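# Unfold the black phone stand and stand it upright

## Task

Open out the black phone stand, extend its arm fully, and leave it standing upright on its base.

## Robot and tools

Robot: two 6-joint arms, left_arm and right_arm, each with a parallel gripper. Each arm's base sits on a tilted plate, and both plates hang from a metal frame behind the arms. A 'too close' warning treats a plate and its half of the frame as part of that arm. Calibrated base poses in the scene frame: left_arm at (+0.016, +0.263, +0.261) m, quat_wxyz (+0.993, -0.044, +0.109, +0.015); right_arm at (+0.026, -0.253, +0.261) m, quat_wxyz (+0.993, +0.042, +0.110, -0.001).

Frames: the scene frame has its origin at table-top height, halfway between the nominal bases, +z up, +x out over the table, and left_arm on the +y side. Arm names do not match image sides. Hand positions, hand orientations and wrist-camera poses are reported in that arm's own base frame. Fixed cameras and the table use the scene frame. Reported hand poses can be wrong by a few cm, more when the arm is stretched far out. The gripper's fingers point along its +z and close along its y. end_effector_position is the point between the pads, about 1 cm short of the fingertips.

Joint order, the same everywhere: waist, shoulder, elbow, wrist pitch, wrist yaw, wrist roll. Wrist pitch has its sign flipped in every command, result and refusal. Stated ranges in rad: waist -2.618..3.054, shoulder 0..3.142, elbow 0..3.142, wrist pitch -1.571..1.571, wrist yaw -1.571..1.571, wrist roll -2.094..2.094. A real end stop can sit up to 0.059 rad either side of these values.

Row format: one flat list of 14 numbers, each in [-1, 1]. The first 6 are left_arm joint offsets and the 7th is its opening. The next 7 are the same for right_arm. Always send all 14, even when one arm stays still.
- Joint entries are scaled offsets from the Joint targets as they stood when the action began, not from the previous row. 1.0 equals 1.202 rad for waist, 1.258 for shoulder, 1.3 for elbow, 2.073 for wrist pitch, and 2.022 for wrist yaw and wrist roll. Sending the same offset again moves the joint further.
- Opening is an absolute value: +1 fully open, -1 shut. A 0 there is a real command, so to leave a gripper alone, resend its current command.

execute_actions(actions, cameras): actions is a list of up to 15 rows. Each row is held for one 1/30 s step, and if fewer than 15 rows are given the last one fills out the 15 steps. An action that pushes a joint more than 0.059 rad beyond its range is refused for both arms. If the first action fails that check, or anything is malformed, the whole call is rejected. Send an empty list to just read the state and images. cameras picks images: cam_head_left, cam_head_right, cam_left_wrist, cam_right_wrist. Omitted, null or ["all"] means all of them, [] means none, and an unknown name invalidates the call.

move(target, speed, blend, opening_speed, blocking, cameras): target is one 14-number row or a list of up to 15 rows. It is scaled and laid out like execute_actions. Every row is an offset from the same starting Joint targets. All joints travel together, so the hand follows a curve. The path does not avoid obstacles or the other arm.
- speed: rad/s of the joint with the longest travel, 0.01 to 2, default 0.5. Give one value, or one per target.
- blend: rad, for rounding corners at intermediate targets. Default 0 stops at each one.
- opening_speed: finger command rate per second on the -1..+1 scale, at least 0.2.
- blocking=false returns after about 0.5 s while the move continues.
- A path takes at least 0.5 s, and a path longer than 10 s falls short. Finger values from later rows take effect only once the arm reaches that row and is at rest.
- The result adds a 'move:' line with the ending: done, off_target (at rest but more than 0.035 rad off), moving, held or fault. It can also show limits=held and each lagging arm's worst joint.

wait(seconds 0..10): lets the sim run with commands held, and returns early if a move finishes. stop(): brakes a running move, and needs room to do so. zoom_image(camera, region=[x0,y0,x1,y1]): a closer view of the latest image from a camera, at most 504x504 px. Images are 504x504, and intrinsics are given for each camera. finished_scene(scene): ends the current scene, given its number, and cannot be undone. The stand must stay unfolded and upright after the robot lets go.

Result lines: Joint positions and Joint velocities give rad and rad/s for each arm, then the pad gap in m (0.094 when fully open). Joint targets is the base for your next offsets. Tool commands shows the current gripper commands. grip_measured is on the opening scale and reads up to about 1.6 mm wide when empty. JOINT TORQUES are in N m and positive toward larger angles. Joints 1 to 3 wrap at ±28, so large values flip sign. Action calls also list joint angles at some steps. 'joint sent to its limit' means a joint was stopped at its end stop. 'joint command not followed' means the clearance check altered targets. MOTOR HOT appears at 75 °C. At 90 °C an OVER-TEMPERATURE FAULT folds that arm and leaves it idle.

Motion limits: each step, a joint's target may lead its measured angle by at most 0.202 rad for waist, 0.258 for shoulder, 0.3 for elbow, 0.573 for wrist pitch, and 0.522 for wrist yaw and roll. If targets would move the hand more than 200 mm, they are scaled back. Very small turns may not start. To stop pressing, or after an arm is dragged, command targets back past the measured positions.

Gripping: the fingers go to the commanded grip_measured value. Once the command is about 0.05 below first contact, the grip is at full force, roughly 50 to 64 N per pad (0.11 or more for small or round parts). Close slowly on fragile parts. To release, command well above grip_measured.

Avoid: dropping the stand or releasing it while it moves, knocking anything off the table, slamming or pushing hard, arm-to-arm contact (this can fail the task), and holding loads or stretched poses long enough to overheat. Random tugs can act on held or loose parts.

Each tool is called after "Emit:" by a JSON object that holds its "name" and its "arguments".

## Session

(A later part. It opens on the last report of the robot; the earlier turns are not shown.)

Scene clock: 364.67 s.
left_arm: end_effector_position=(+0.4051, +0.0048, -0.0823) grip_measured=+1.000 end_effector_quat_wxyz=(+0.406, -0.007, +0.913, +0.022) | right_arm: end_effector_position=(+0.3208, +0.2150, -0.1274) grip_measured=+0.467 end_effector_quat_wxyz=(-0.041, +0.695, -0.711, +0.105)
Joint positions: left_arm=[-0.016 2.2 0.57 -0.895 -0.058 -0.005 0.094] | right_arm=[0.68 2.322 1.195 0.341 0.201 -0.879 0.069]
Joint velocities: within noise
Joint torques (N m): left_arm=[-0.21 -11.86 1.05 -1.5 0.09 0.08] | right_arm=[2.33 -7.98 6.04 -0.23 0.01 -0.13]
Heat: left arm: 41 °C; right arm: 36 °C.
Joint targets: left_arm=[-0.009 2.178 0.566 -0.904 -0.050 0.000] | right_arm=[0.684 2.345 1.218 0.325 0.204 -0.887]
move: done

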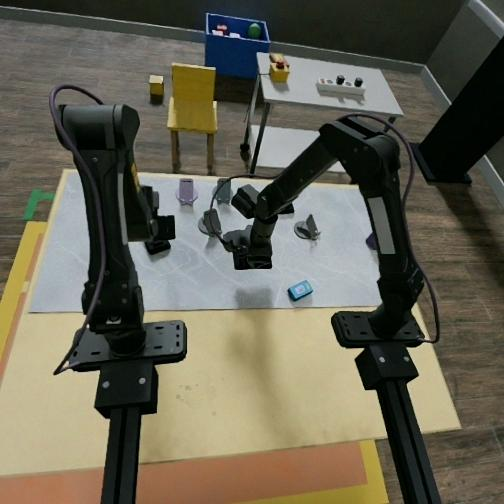

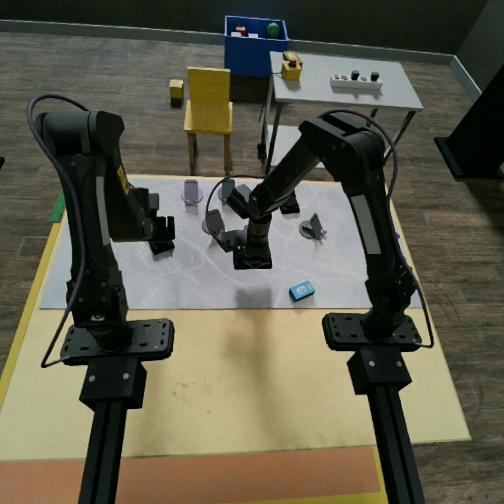

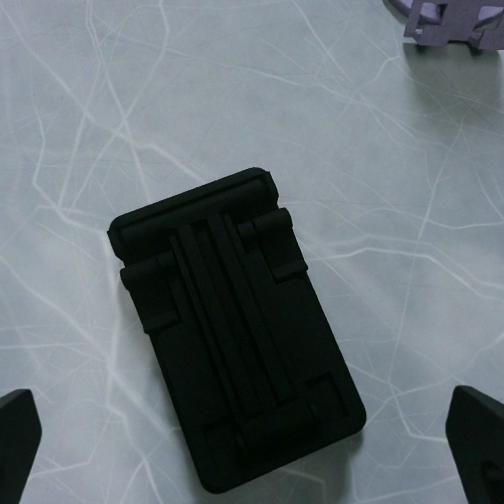

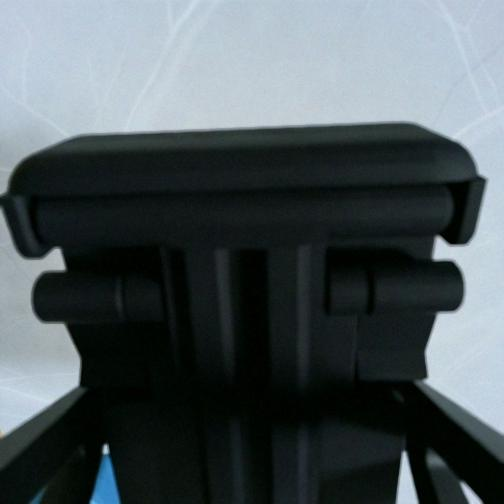

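Emit:
{"name": "move", "arguments": {"target": [0,0,0,0,0,0,1,-0.0291,0.1715,0.0591,-0.0781,-0.002,-0.0173,0.2], "speed": 0.15}}

Scene clock: 381.17 s.
left_arm: end_effector_position=(+0.4051, +0.0048, -0.0823) grip_measured=+1.000 end_effector_quat_wxyz=(+0.406, -0.007, +0.913, +0.022) | right_arm: end_effector_position=(+0.3403, +0.2178, -0.1869) grip_measured=+0.467 end_effector_quat_wxyz=(-0.054, +0.697, -0.707, +0.108)
Joint positions: left_arm=[-0.016 2.2 0.57 -0.895 -0.058 -0.005 0.094] | right_arm=[0.655 2.531 1.277 0.18 0.201 -0.914 0.069]
Joint velocities: within noise
Joint torques (N m): left_arm=[-0.16 -11.74 0.98 -1.54 0.1 0.09] | right_arm=[1.63 -7.91 4.96 -0.24 -0.02 -0.14]
Heat: left arm: 41 °C; right arm: 37 °C.
Joint targets: left_arm=[-0.009 2.178 0.566 -0.904 -0.050 0.000] | right_arm=[0.650 2.561 1.295 0.163 0.200 -0.923]
move: done

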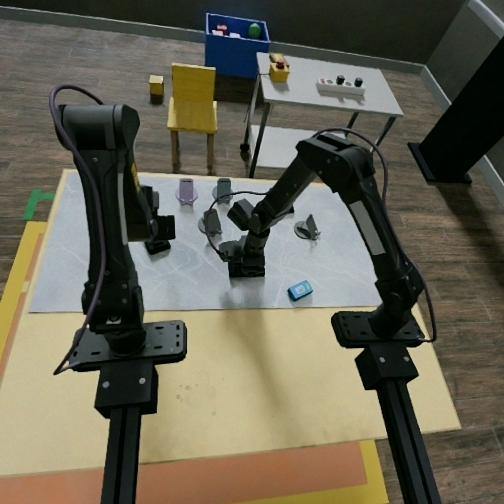

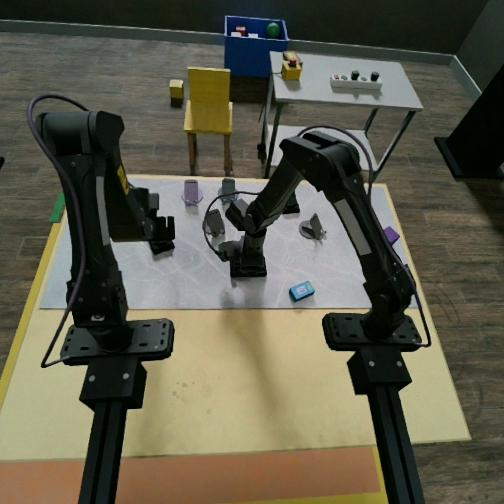

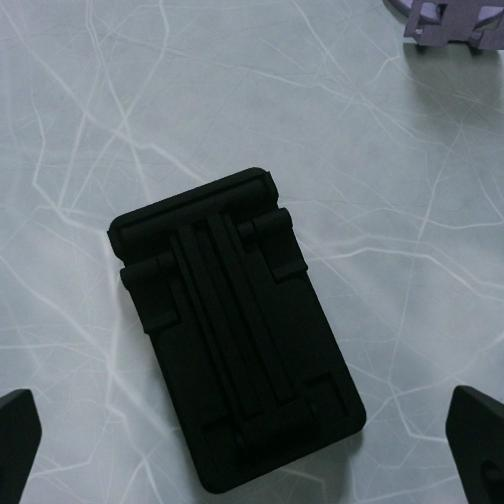

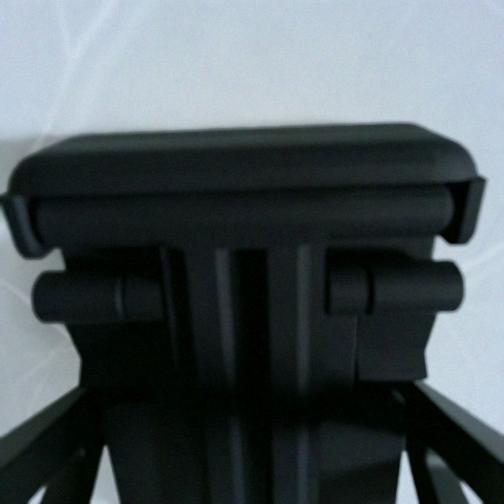

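Emit:
{"name": "move", "arguments": {"target": [0,0,0,0,0,0,1,0,0.012,0,-0.007,0,0,0.2], "speed": 0.15, "cameras": ["cam_right_wrist"]}}

Scene clock: 390.30 s.
left_arm: end_effector_position=(+0.4051, +0.0048, -0.0823) grip_measured=+1.000 end_effector_quat_wxyz=(+0.406, -0.007, +0.913, +0.022) | right_arm: end_effector_position=(+0.3398, +0.2174, -0.1909) grip_measured=+0.467 end_effector_quat_wxyz=(-0.054, +0.697, -0.707, +0.108)
Joint positions: left_arm=[-0.016 2.2 0.57 -0.895 -0.058 -0.005 0.094] | right_arm=[0.655 2.543 1.277 0.168 0.201 -0.915 0.069]
Joint velocities: within noise
Joint torques (N m): left_arm=[-0.13 -11.7 0.91 -1.5 0.1 0.07] | right_arm=[1.66 -7.69 4.88 -0.29 0.01 -0.11]
Heat: left arm: 41 °C; right arm: 37 °C.
Joint targets: left_arm=[-0.009 2.178 0.566 -0.904 -0.050 0.000] | right_arm=[0.650 2.576 1.295 0.149 0.200 -0.922]
move: done
Images, in order (width x height): cam_right_wrist 504x504.

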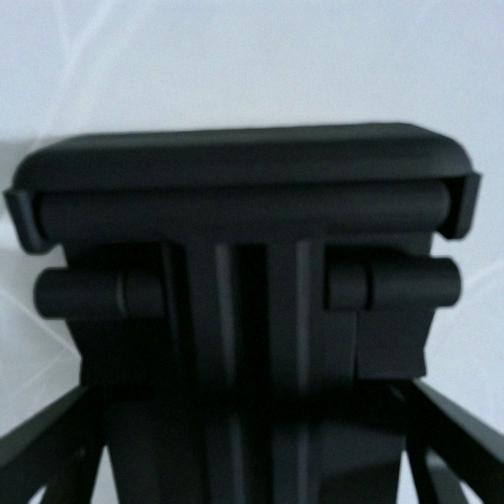

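Emit:
{"name": "move", "arguments": {"target": [0,0,0,0,0,0,1,0,0,0,0,0,0,0.7], "opening_speed": 0.4, "cameras": ["cam_right_wrist"]}}

Scene clock: 395.50 s.
left_arm: end_effector_position=(+0.4052, +0.0048, -0.0823) grip_measured=+1.000 end_effector_quat_wxyz=(+0.406, -0.007, +0.913, +0.022) | right_arm: end_effector_position=(+0.3404, +0.2179, -0.1908) grip_measured=+0.697 end_effector_quat_wxyz=(-0.056, +0.697, -0.707, +0.108)
Joint positions: left_arm=[-0.016 2.2 0.57 -0.896 -0.058 -0.005 0.094] | right_arm=[0.655 2.543 1.277 0.165 0.201 -0.915 0.08]
Joint velocities: within noise
Joint torques (N m): left_arm=[-0.21 -11.59 0.98 -1.46 0.11 0.05] | right_arm=[1.8 -7.6 4.82 -0.3 -0.02 -0.09]
Heat: left arm: 41 °C; right arm: 36 °C.
Joint targets: left_arm=[-0.009 2.178 0.566 -0.905 -0.050 0.000] | right_arm=[0.650 2.576 1.295 0.149 0.200 -0.922]
move: done
Images, in order (width x height): cam_right_wrist 504x504.

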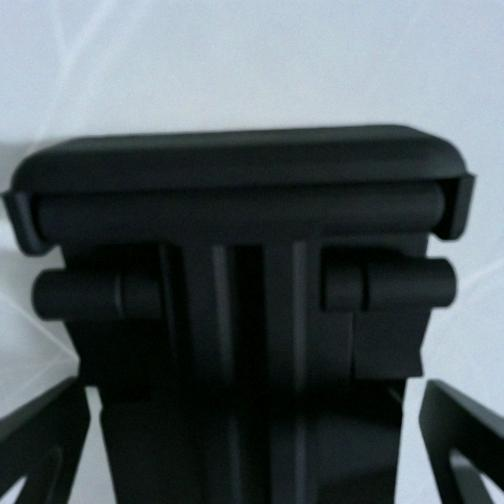

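Emit:
{"name": "move", "arguments": {"target": [[0,0,0,0,0,0,1,0,-0.12,0,0.07,0,0,0.9],[0,0,0,0,0,0,1,-0.2,-0.35,0,0.2,0,0.1,1]], "speed": 0.4, "blend": 0.05, "opening_speed": 0.5}}

Scene clock: 420.10 s.
left_arm: end_effector_position=(+0.4052, +0.0048, -0.0823) grip_measured=+1.000 end_effector_quat_wxyz=(+0.406, -0.007, +0.913, +0.022) | right_arm: end_effector_position=(+0.3848, +0.1279, -0.0545) grip_measured=+0.997 end_effector_quat_wxyz=(+0.055, -0.527, +0.841, -0.111)
Joint positions: left_arm=[-0.016 2.2 0.57 -0.896 -0.058 -0.005 0.094] | right_arm=[0.407 2.158 1.278 0.545 0.202 -0.728 0.094]
Joint velocities: within noise
Joint torques (N m): left_arm=[-0.08 -11.88 1.14 -1.52 0.08 0.06] | right_arm=[1.78 -11.33 6.45 0.14 -0.01 0.06]
Heat: left arm: 42 °C; right arm: 37 °C.
Joint targets: left_arm=[-0.009 2.178 0.566 -0.905 -0.050 0.000] | right_arm=[0.409 2.135 1.295 0.563 0.200 -0.720]
move: done

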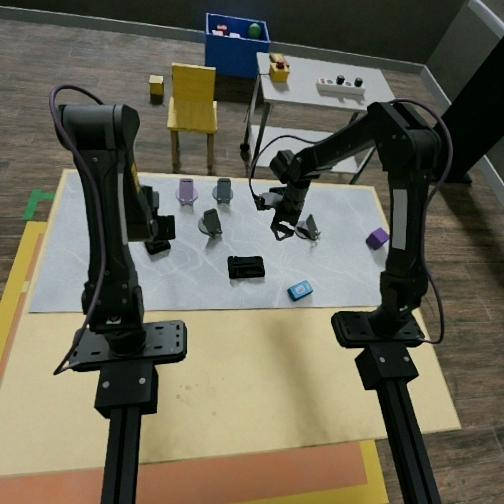

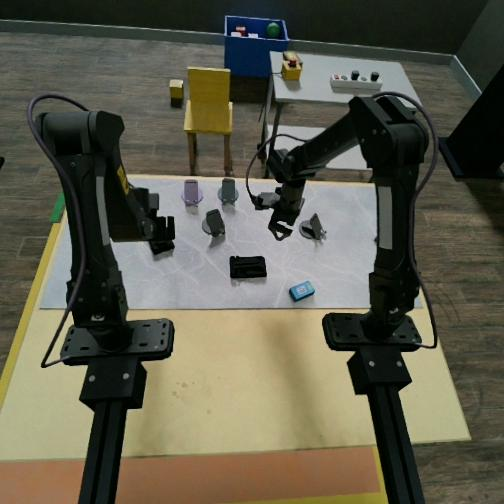

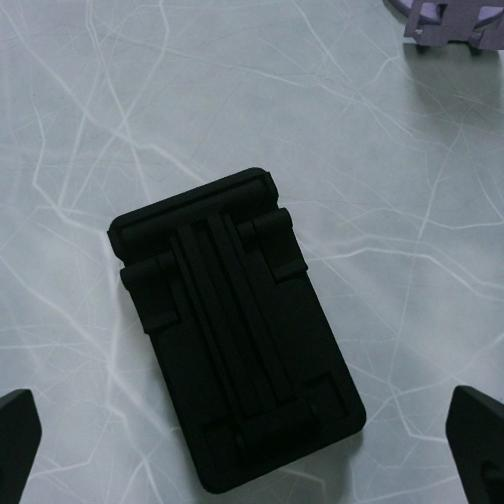

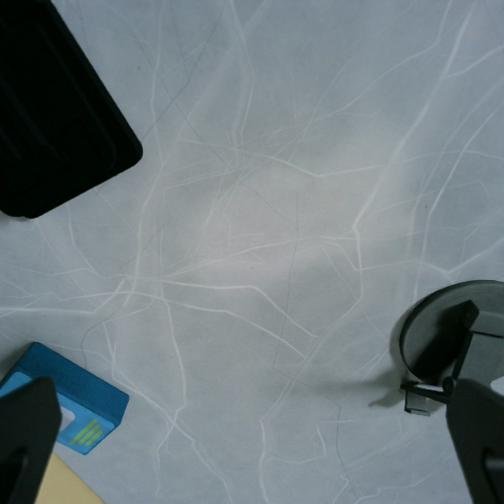

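Emit:
{"name": "move", "arguments": {"target": [[-0.075,-0.143,0.123,0.145,0.173,0.346,1,0,0,0,0,0,0,1],[-0.1437,0.1795,0.2614,0.3145,0.3484,0.6907,1,0,0,0,0,0,0,1]], "speed": 0.6, "blend": 0.1}}

Scene clock: 432.23 s.
left_arm: end_effector_position=(+0.3440, -0.1653, -0.1398) grip_measured=+1.000 end_effector_quat_wxyz=(+0.314, +0.698, +0.625, -0.154) | right_arm: end_effector_position=(+0.3847, +0.1278, -0.0545) grip_measured=+0.997 end_effector_quat_wxyz=(+0.055, -0.527, +0.841, -0.111)
Joint positions: left_arm=[-0.171 2.385 0.898 -0.273 0.632 1.391 0.094] | right_arm=[0.407 2.158 1.278 0.545 0.202 -0.728 0.094]
Joint velocities: within noise
Joint torques (N m): left_arm=[-2.26 -9.33 1.88 -0.31 0.59 0.05] | right_arm=[1.85 -11.43 6.43 0.13 0 0.07]
Heat: left arm: 42 °C; right arm: 43 °C.
Joint targets: left_arm=[-0.181 2.404 0.906 -0.252 0.654 1.397] | right_arm=[0.409 2.135 1.295 0.563 0.200 -0.720]
move: done

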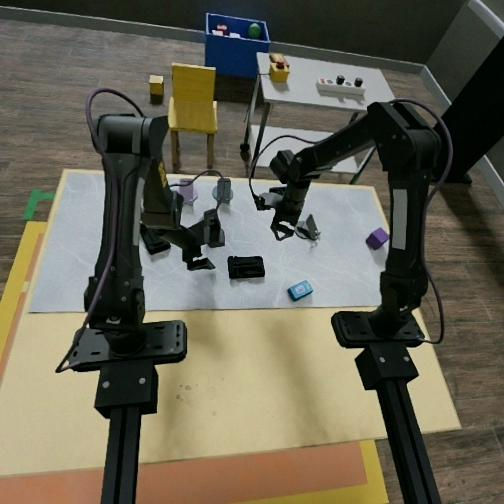

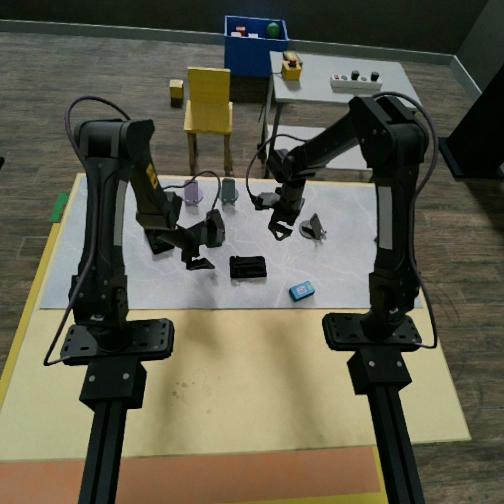

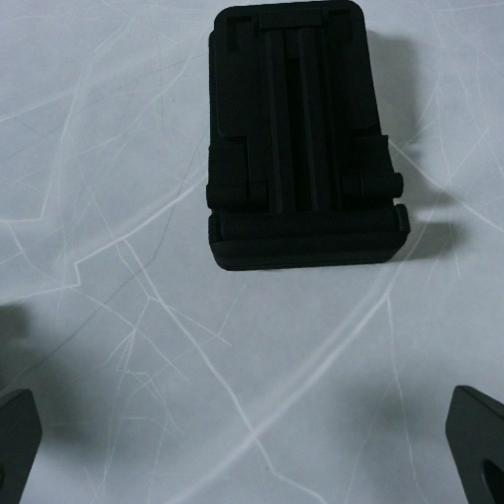

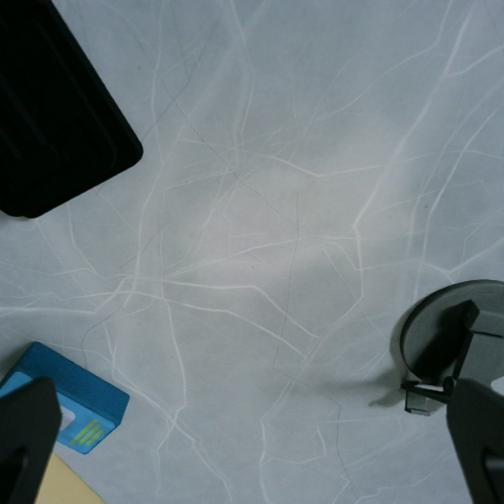

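Emit:
{"name": "move", "arguments": {"target": [-0.1163,0.0982,-0.0116,-0.1129,-0.025,-0.1043,1,0,0,0,0,0,0,1], "speed": 0.3, "cameras": ["cam_left_wrist"]}}

Scene clock: 455.60 s.
left_arm: end_effector_position=(+0.3277, -0.2105, -0.1681) grip_measured=+1.000 end_effector_quat_wxyz=(+0.312, +0.684, +0.636, -0.171) | right_arm: end_effector_position=(+0.3847, +0.1278, -0.0545) grip_measured=+0.997 end_effector_quat_wxyz=(+0.055, -0.527, +0.841, -0.111)
Joint positions: left_arm=[-0.313 2.506 0.898 -0.48 0.598 1.192 0.094] | right_arm=[0.407 2.158 1.278 0.545 0.202 -0.728 0.094]
Joint velocities: within noise
Joint torques (N m): left_arm=[-2.5 -9.05 0.58 -0.76 0.38 -0.04] | right_arm=[1.66 -11.44 6.56 0.13 0 0.03]
Heat: left arm: 41 °C; right arm: 48 °C.
Joint targets: left_arm=[-0.321 2.527 0.891 -0.486 0.604 1.186] | right_arm=[0.409 2.135 1.295 0.563 0.200 -0.720]
move: done
Images, in order (width x height): cam_left_wrist 504x504.

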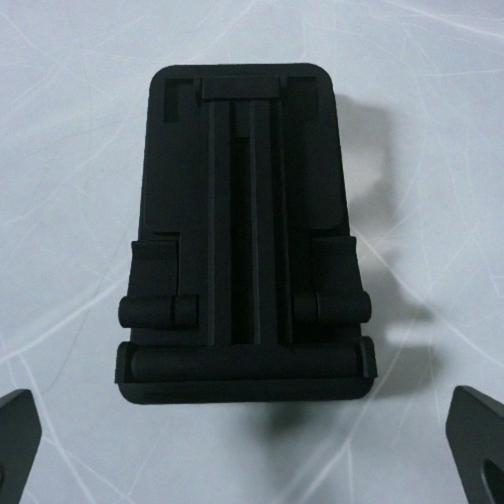

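Emit:
{"name": "move", "arguments": {"target": [-0.0283,0.0925,0.0645,-0.0256,-0.0073,-0.0183,1,0,0,0,0,0,0,1], "speed": 0.2, "cameras": ["cam_left_wrist"]}}

Scene clock: 466.13 s.
left_arm: end_effector_position=(+0.3291, -0.2208, -0.1962) grip_measured=+1.000 end_effector_quat_wxyz=(+0.308, +0.683, +0.640, -0.173) | right_arm: end_effector_position=(+0.3847, +0.1278, -0.0545) grip_measured=+0.997 end_effector_quat_wxyz=(+0.055, -0.527, +0.841, -0.111)
Joint positions: left_arm=[-0.343 2.621 0.969 -0.533 0.583 1.155 0.094] | right_arm=[0.407 2.158 1.278 0.545 0.202 -0.728 0.094]
Joint velocities: within noise
Joint torques (N m): left_arm=[-2.84 -9.39 1.37 -0.86 0.41 -0.13] | right_arm=[1.8 -11.37 6.46 0.14 0 0.04]
Heat: left arm: 41 °C; right arm: 49 °C.
Joint targets: left_arm=[-0.355 2.644 0.975 -0.540 0.589 1.149] | right_arm=[0.409 2.135 1.295 0.563 0.200 -0.720]
move: done
Images, in order (width x height): cam_left_wrist 504x504.

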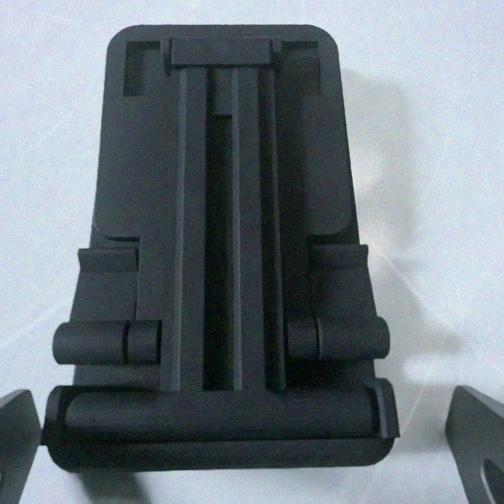

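Emit:
{"name": "zoom_image", "arguments": {"camera": "cam_left_wrist", "region": [40, 210, 410, 480]}}

Emit:
{"name": "zoom_image", "arguments": {"camera": "cam_left_wrist", "region": [80, 10, 360, 260]}}

Scaled by 1.362 from the camera's 504x504 image, which has a finer 720x720 frame.

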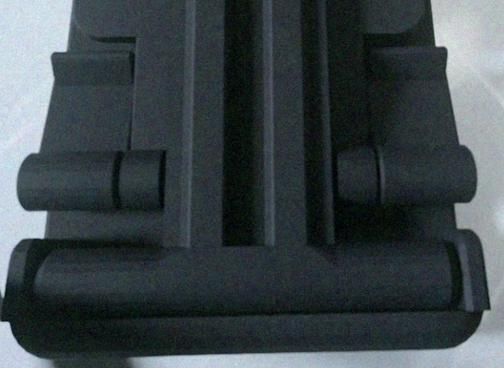

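Scaled by 1.800 from the camera's 504x504 image, which has a finer 720x720 frame.

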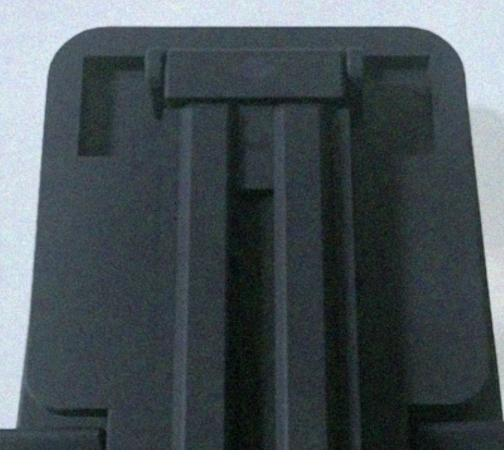

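Emit:
{"name": "move", "arguments": {"target": [0,0,0,0,0,0,0.2,0,0,0,0,0,0,1], "opening_speed": 0.4, "cameras": ["cam_left_wrist","cam_head_right"]}}

Scene clock: 487.97 s.
left_arm: end_effector_position=(+0.3301, -0.2207, -0.1961) grip_measured=+0.474 end_effector_quat_wxyz=(+0.309, +0.683, +0.640, -0.171) | right_arm: end_effector_position=(+0.3847, +0.1278, -0.0545) grip_measured=+0.997 end_effector_quat_wxyz=(+0.055, -0.527, +0.841, -0.111)
Joint positions: left_arm=[-0.343 2.621 0.969 -0.536 0.58 1.154 0.069] | right_arm=[0.407 2.158 1.278 0.545 0.202 -0.728 0.094]
Joint velocities: within noise
Joint torques (N m): left_arm=[-2.95 -9.33 1.4 -0.82 0.37 0] | right_arm=[1.99 -11.29 6.52 0.15 0.01 0.07]
Heat: left arm: 40 °C; right arm: 51 °C.
Joint targets: left_arm=[-0.355 2.644 0.975 -0.540 0.589 1.149] | right_arm=[0.409 2.135 1.295 0.563 0.200 -0.720]
move: done
Images, in order (width x height): cam_head_right 504x504, cam_left_wrist 504x504.

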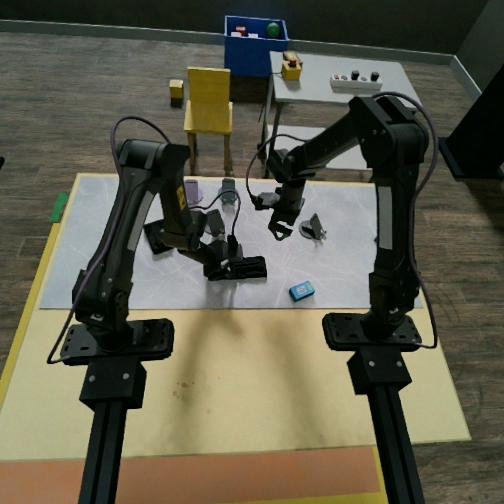

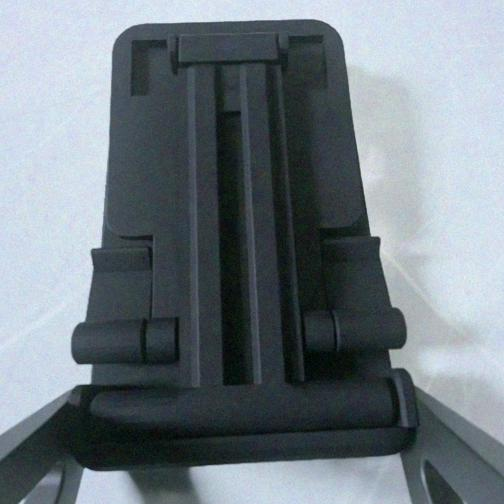

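Emit:
{"name": "move", "arguments": {"target": [[0,0,0,0,0,0,0.2,-0.257,-0.187,-0.035,0.066,-0.247,-0.237,-0.6],[0,0,0,0,0,0,0.2,-0.6314,0.131,-0.227,-0.127,-0.544,-0.633,-0.6],[0,0,0,0,0,0,0.2,-0.675,0.4965,0.1008,0.0651,-0.587,-0.6578,-0.6]], "speed": 0.7, "blend": 0.1, "opening_speed": 1.5}}

Emit:
{"name": "zoom_image", "arguments": {"camera": "cam_right_wrist", "region": [100, 0, 400, 300]}}

Scene clock: 539.53 s.
left_arm: end_effector_position=(+0.3301, -0.2207, -0.1961) grip_measured=+0.474 end_effector_quat_wxyz=(+0.309, +0.683, +0.640, -0.171) | right_arm: end_effector_position=(+0.3439, +0.0153, -0.1549) grip_measured=-0.597 end_effector_quat_wxyz=(+0.361, -0.567, +0.662, +0.332)
Joint positions: left_arm=[-0.343 2.621 0.969 -0.536 0.58 1.154 0.069] | right_arm=[-0.398 2.734 1.418 0.68 -0.965 -2.04 0.019]
Joint velocities: within noise
Joint torques (N m): left_arm=[-3.04 -9.32 1.46 -0.79 0.45 -0.06] | right_arm=[-0.38 -7.36 1.92 1.14 -0.68 -0.14]
Heat: left arm: 40 °C; right arm: 51 °C.
Joint targets: left_arm=[-0.355 2.644 0.975 -0.540 0.589 1.149] | right_arm=[-0.402 2.760 1.426 0.698 -0.987 -2.050]
move: done

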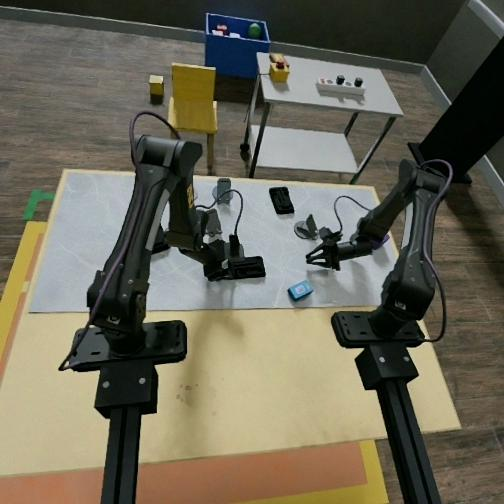

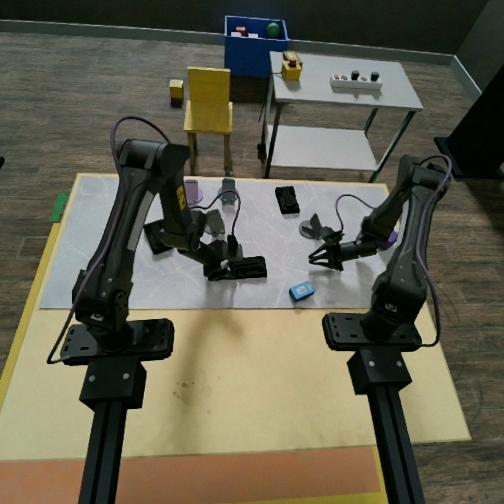

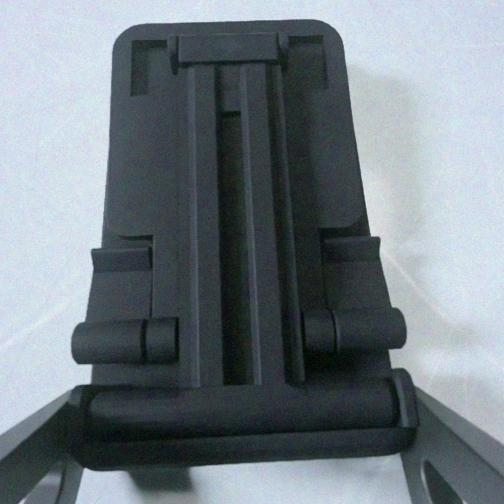

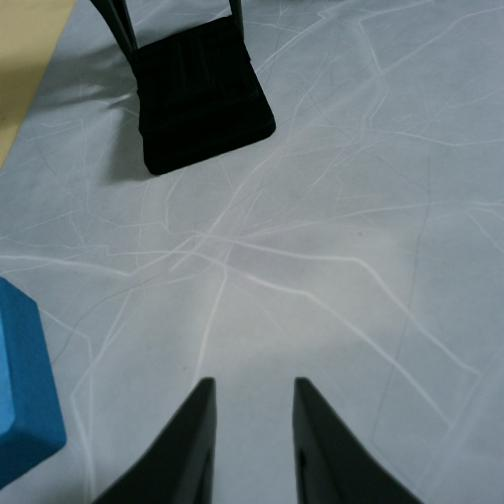

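Scaled by 1.680 from the camera's 504x504 image, which has a finer 720x720 frame.

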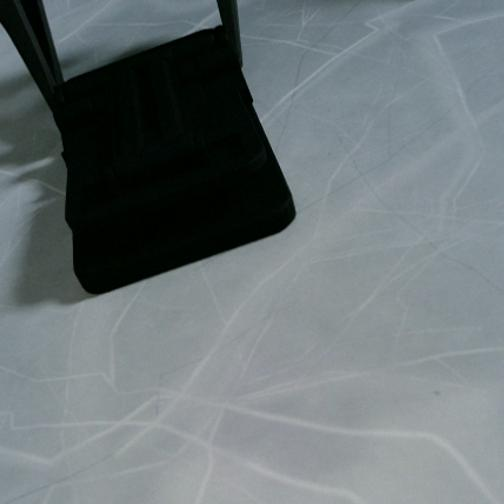

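Emit:
{"name": "move", "arguments": {"target": [[0,0,0,0,0,0,0.2,0.168,-0.3259,-0.4431,-0.4091,0.0925,0.1236,-0.2],[0,0,0,0,0,0,0.2,0.4426,-0.2598,-0.438,-0.4907,0.1576,0.3099,0.2]], "speed": 0.5, "blend": 0.1, "opening_speed": 1.0}}

Scene clock: 569.17 s.
left_arm: end_effector_position=(+0.3301, -0.2207, -0.1961) grip_measured=+0.474 end_effector_quat_wxyz=(+0.309, +0.683, +0.640, -0.171) | right_arm: end_effector_position=(+0.3342, +0.1548, -0.1460) grip_measured=+0.197 end_effector_quat_wxyz=(-0.320, +0.695, -0.625, -0.159)
Joint positions: left_arm=[-0.343 2.621 0.969 -0.536 0.58 1.154 0.069] | right_arm=[0.129 2.403 0.86 -0.308 -0.662 -1.431 0.056]
Joint velocities: within noise
Joint torques (N m): left_arm=[-2.99 -9.17 1.4 -0.8 0.4 -0.04] | right_arm=[1.06 -6.13 0.83 -0.42 -0.52 0.07]
Heat: left arm: 39 °C; right arm: 43 °C.
Joint targets: left_arm=[-0.355 2.644 0.975 -0.540 0.589 1.149] | right_arm=[0.129 2.433 0.857 -0.319 -0.669 -1.424]
move: done

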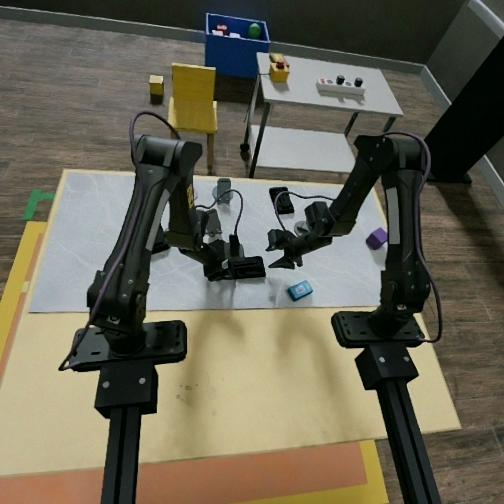

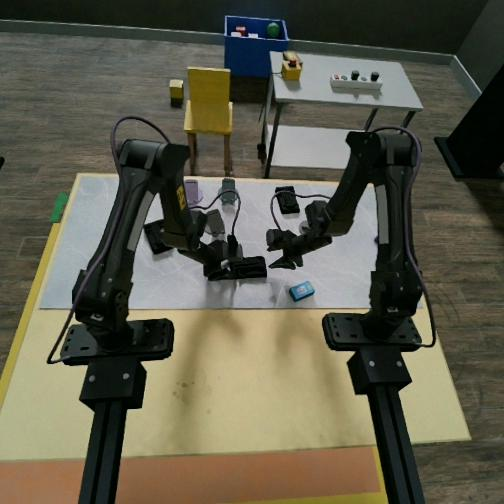

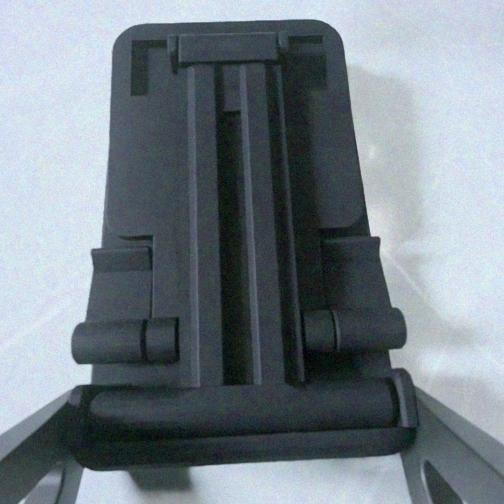

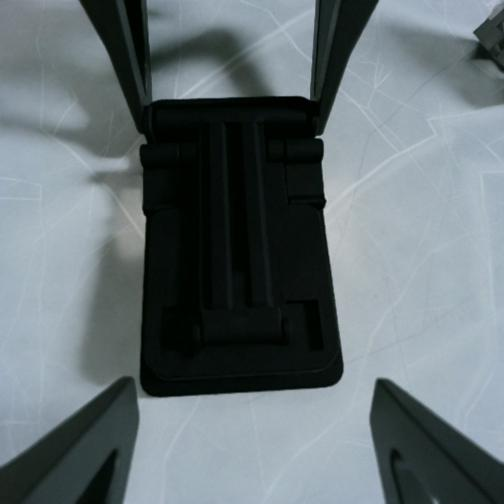

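Emit:
{"name": "move", "arguments": {"target": [0,0,0,0,0,0,0.2,0.0455,0.0723,0.0222,-0.0391,0.0091,0.0321,0.1], "speed": 0.2, "cameras": ["cam_right_wrist","cam_left_wrist"]}}

Scene clock: 580.07 s.
left_arm: end_effector_position=(+0.3301, -0.2207, -0.1961) grip_measured=+0.474 end_effector_quat_wxyz=(+0.309, +0.683, +0.640, -0.171) | right_arm: end_effector_position=(+0.3259, +0.1679, -0.1704) grip_measured=+0.103 end_effector_quat_wxyz=(-0.308, +0.691, -0.633, -0.168)
Joint positions: left_arm=[-0.343 2.621 0.969 -0.536 0.58 1.154 0.069] | right_arm=[0.177 2.495 0.877 -0.388 -0.643 -1.367 0.052]
Joint velocities: within noise
Joint torques (N m): left_arm=[-2.86 -9.39 1.4 -0.8 0.43 -0.03] | right_arm=[1.77 -6.19 1.55 -0.47 -0.54 0.06]
Heat: left arm: 39 °C; right arm: 41 °C.
Joint targets: left_arm=[-0.355 2.644 0.975 -0.540 0.589 1.149] | right_arm=[0.184 2.524 0.886 -0.400 -0.650 -1.359]
move: done
Images, in order (width x height): cam_left_wrist 504x504, cam_right_wrist 504x504.

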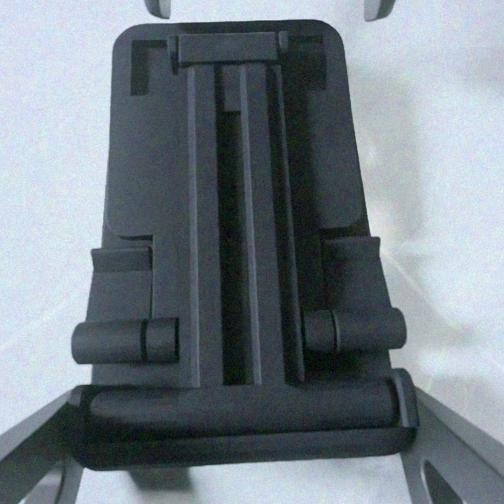

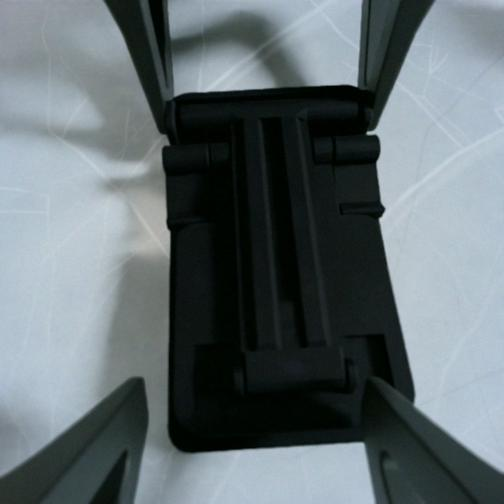

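Emit:
{"name": "move", "arguments": {"target": [0,0,0,0,0,0,0.2,0.0,0.0266,0.0509,0.0158,0.0,-0.0297,0.1], "speed": 0.2, "cameras": ["cam_right_wrist","cam_left_wrist"]}}

Scene clock: 589.00 s.
left_arm: end_effector_position=(+0.3301, -0.2207, -0.1961) grip_measured=+0.474 end_effector_quat_wxyz=(+0.309, +0.683, +0.640, -0.171) | right_arm: end_effector_position=(+0.3448, +0.1742, -0.1701) grip_measured=+0.103 end_effector_quat_wxyz=(-0.327, +0.704, -0.610, -0.157)
Joint positions: left_arm=[-0.343 2.621 0.969 -0.536 0.58 1.154 0.069] | right_arm=[0.18 2.522 0.942 -0.386 -0.657 -1.405 0.052]
Joint velocities: within noise
Joint torques (N m): left_arm=[-2.88 -9.35 1.37 -0.81 0.4 -0.07] | right_arm=[1.78 -6.06 1.94 -0.19 -0.36 -0.19]
Heat: left arm: 39 °C; right arm: 41 °C.
Joint targets: left_arm=[-0.355 2.644 0.975 -0.540 0.589 1.149] | right_arm=[0.184 2.558 0.952 -0.367 -0.650 -1.419]
move: off_target (right_arm); right_arm: the shoulder is farthest, 0.036 rad from its target
Images, in order (width x height): cam_left_wrist 504x504, cam_right_wrist 504x504.

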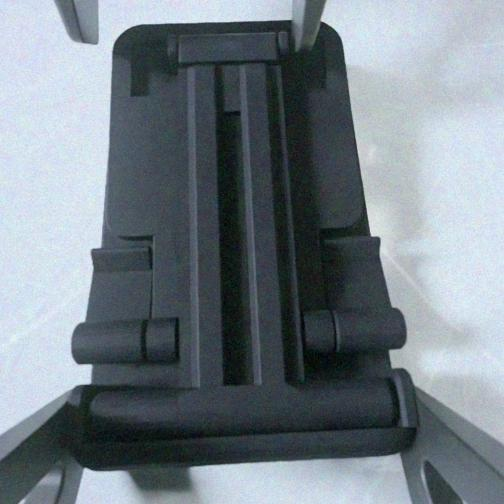

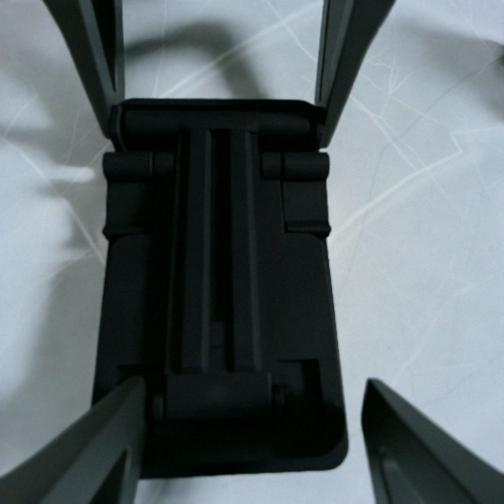

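Emit:
{"name": "move", "arguments": {"target": [0,0,0,0,0,0,0.2,0.013,-0.0312,-0.0318,-0.0069,0.0025,0.0094,0.1], "speed": 0.2, "cameras": ["cam_right_wrist","cam_left_wrist"]}}

Scene clock: 600.87 s.
left_arm: end_effector_position=(+0.3299, -0.2210, -0.1961) grip_measured=+0.474 end_effector_quat_wxyz=(+0.308, +0.683, +0.639, -0.171) | right_arm: end_effector_position=(+0.3378, +0.1751, -0.1725) grip_measured=+0.103 end_effector_quat_wxyz=(-0.322, +0.707, -0.609, -0.159)
Joint positions: left_arm=[-0.344 2.621 0.969 -0.536 0.581 1.155 0.069] | right_arm=[0.188 2.522 0.925 -0.394 -0.651 -1.406 0.052]
Joint velocities: within noise
Joint torques (N m): left_arm=[-2.89 -9.28 1.25 -0.78 0.44 -0.02] | right_arm=[2.35 -8.79 -0.35 -0.3 -0.38 0.04]
Heat: left arm: 39 °C; right arm: 41 °C.
Joint targets: left_arm=[-0.355 2.644 0.975 -0.540 0.589 1.149] | right_arm=[0.200 2.518 0.910 -0.381 -0.645 -1.400]
move: done
Images, in order (width x height): cam_left_wrist 504x504, cam_right_wrist 504x504.

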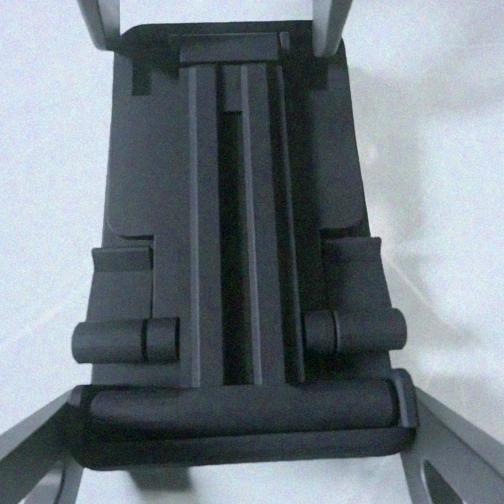

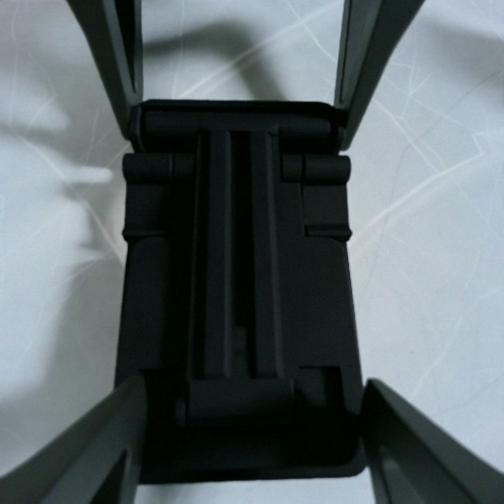

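Emit:
{"name": "move", "arguments": {"target": [0,0,0,0,0,0,0.2,0.0,0,-0.014,-0.0087,0.0,0.0,0.1], "speed": 0.2, "cameras": ["cam_right_wrist","cam_left_wrist"]}}

Scene clock: 608.80 s.
left_arm: end_effector_position=(+0.3299, -0.2210, -0.1961) grip_measured=+0.474 end_effector_quat_wxyz=(+0.308, +0.683, +0.639, -0.171) | right_arm: end_effector_position=(+0.3350, +0.1745, -0.1728) grip_measured=+0.103 end_effector_quat_wxyz=(-0.324, +0.707, -0.608, -0.156)
Joint positions: left_arm=[-0.344 2.621 0.969 -0.536 0.581 1.155 0.069] | right_arm=[0.188 2.522 0.908 -0.418 -0.65 -1.406 0.052]
Joint velocities: within noise
Joint torques (N m): left_arm=[-2.93 -9.11 1.32 -0.81 0.44 -0.02] | right_arm=[2.26 -8.75 -0.38 -0.15 -0.38 0.04]
Heat: left arm: 39 °C; right arm: 43 °C.
Joint targets: left_arm=[-0.355 2.644 0.975 -0.540 0.589 1.149] | right_arm=[0.200 2.518 0.892 -0.400 -0.645 -1.400]
move: done
Images, in order (width x height): cam_left_wrist 504x504, cam_right_wrist 504x504.

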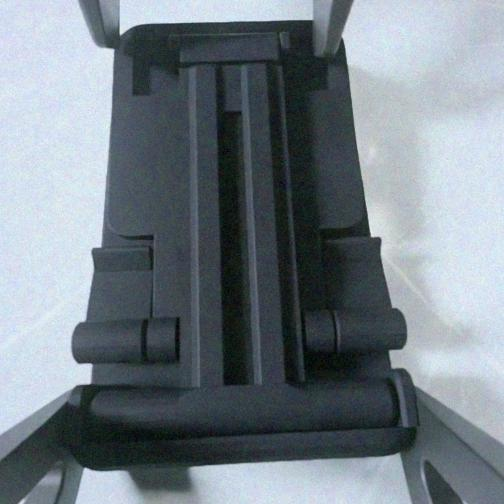

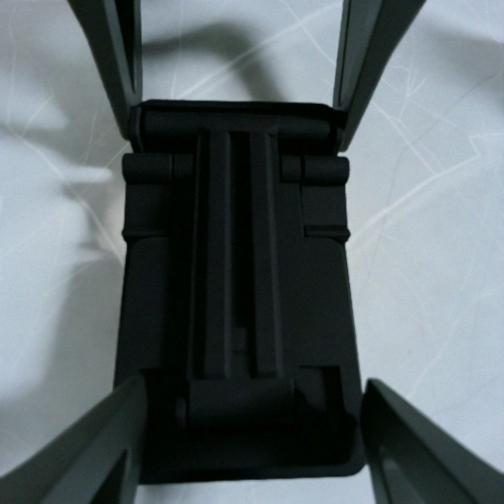

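Emit:
{"name": "wait", "arguments": {"seconds": 0.2, "cameras": ["cam_right_wrist","cam_left_wrist"]}}

Scene clock: 612.73 s.
left_arm: end_effector_position=(+0.3299, -0.2210, -0.1961) grip_measured=+0.474 end_effector_quat_wxyz=(+0.308, +0.683, +0.639, -0.171) | right_arm: end_effector_position=(+0.3353, +0.1746, -0.1727) grip_measured=+0.103 end_effector_quat_wxyz=(-0.325, +0.707, -0.608, -0.156)
Joint positions: left_arm=[-0.344 2.621 0.969 -0.536 0.581 1.155 0.069] | right_arm=[0.188 2.522 0.908 -0.419 -0.65 -1.406 0.052]
Joint velocities: within noise
Joint torques (N m): left_arm=[-2.85 -9.25 1.31 -0.77 0.42 -0.06] | right_arm=[2.15 -8.66 -0.54 -0.22 -0.38 0.02]
Heat: left arm: 39 °C; right arm: 43 °C.
Joint targets: left_arm=[-0.355 2.644 0.975 -0.540 0.589 1.149] | right_arm=[0.200 2.518 0.892 -0.400 -0.645 -1.400]
Tool commands: left_gripper/opening=+0.2 right_gripper/opening=+0.1
wait: 0.20 s; at rest from the start
Images, in order (width x height): cam_left_wrist 504x504, cam_right_wrist 504x504.

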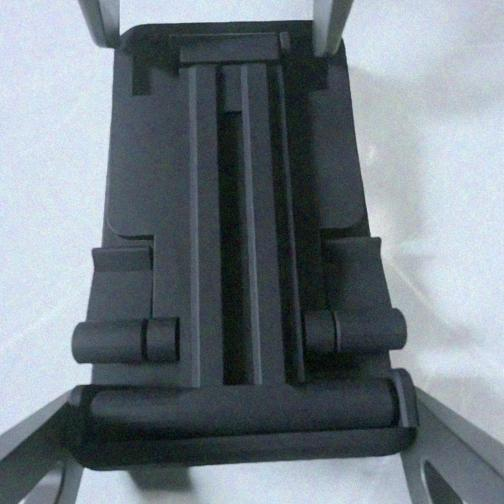

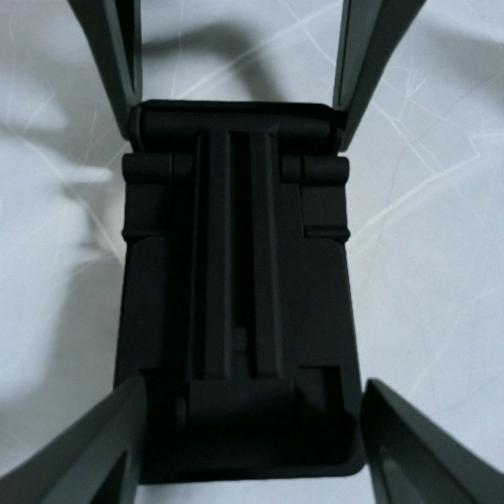

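Emit:
{"name": "move", "arguments": {"target": [0,0,0,0,0,0,0.2,0.0,0,0,0,0.0,0.0,-0.7], "opening_speed": 0.5, "cameras": ["cam_right_wrist","cam_left_wrist"]}}

Scene clock: 617.07 s.
left_arm: end_effector_position=(+0.3294, -0.2214, -0.1962) grip_measured=+0.474 end_effector_quat_wxyz=(+0.308, +0.684, +0.639, -0.171) | right_arm: end_effector_position=(+0.3323, +0.1742, -0.1741) grip_measured=-0.395 end_effector_quat_wxyz=(-0.321, +0.708, -0.609, -0.156)
Joint positions: left_arm=[-0.346 2.621 0.969 -0.536 0.581 1.155 0.069] | right_arm=[0.191 2.522 0.9 -0.421 -0.645 -1.405 0.028]
Joint velocities: within noise
Joint torques (N m): left_arm=[-2.92 -9.32 1.43 -0.78 0.46 -0.07] | right_arm=[2.02 -8.54 0.31 -0.2 -0.45 0.06]
Heat: left arm: 39 °C; right arm: 44 °C.
Joint targets: left_arm=[-0.355 2.644 0.975 -0.540 0.589 1.149] | right_arm=[0.200 2.518 0.892 -0.400 -0.645 -1.400]
move: done
Images, in order (width x height): cam_left_wrist 504x504, cam_right_wrist 504x504.

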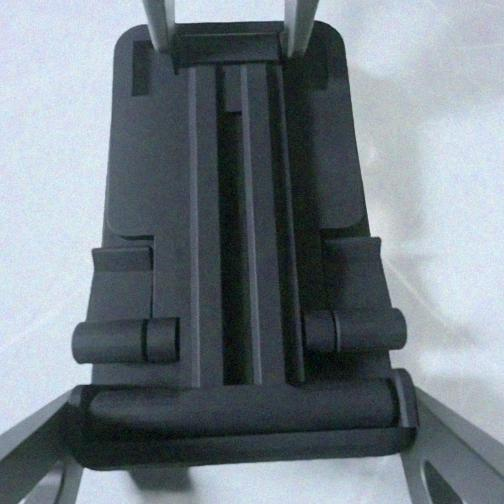

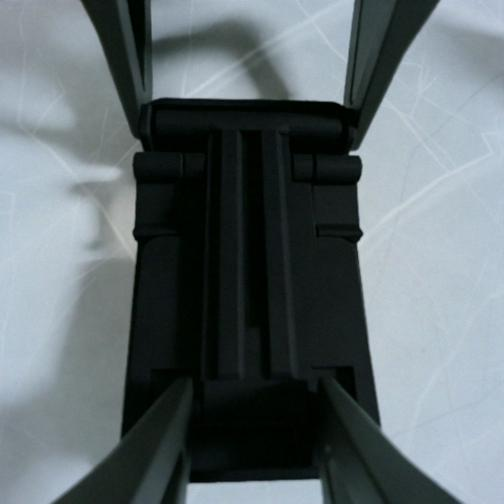

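Emit:
{"name": "move", "arguments": {"target": [0,0,0,0,0,0,0.2,0.0239,-0.094,-0.0442,0.0041,0.0069,0.0198,-0.7], "speed": 0.12}}

Scene clock: 635.67 s.
left_arm: end_effector_position=(+0.3273, -0.2274, -0.1923) grip_measured=+0.474 end_effector_quat_wxyz=(+0.317, +0.685, +0.630, -0.185) | right_arm: end_effector_position=(+0.3298, +0.1719, -0.1600) grip_measured=-0.395 end_effector_quat_wxyz=(-0.308, +0.708, -0.622, -0.133)
Joint positions: left_arm=[-0.349 2.621 0.969 -0.546 0.614 1.155 0.069] | right_arm=[0.212 2.438 0.844 -0.412 -0.579 -1.37 0.028]
Joint velocities: within noise
Joint torques (N m): left_arm=[-2.43 -9.39 1.46 -0.7 0.06 -0.01] | right_arm=[2.61 -11.15 0.18 -0.23 -1.04 0.09]
Heat: left arm: 39 °C; right arm: 45 °C.
Joint targets: left_arm=[-0.355 2.644 0.975 -0.540 0.589 1.149] | right_arm=[0.229 2.400 0.835 -0.391 -0.631 -1.360]
move: off_target (right_arm); right_arm: the wrist yaw is farthest, 0.052 rad from its target

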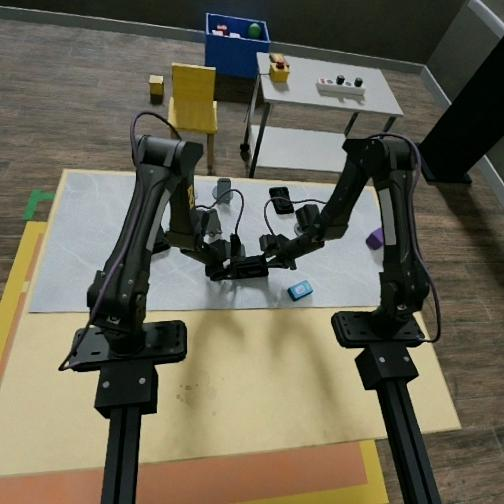

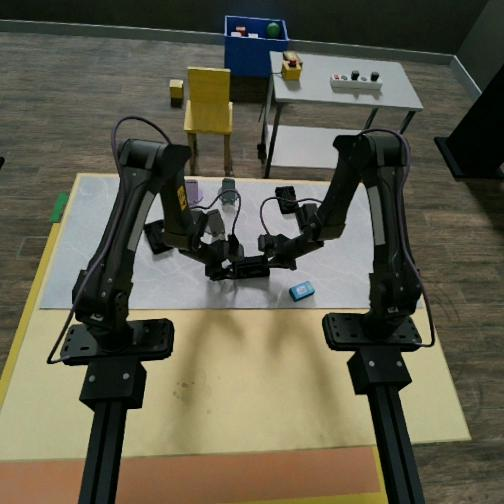

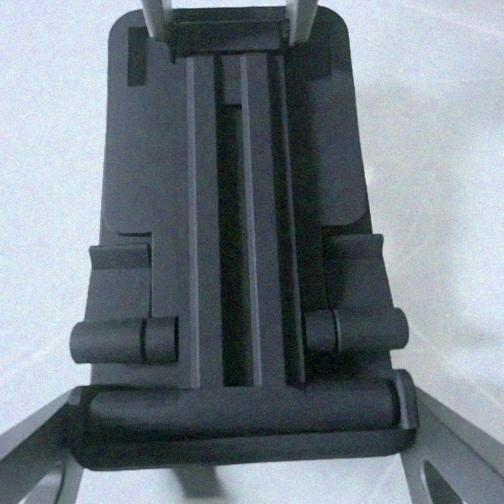

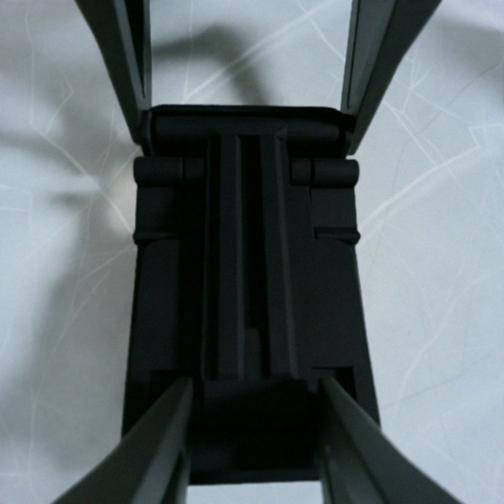

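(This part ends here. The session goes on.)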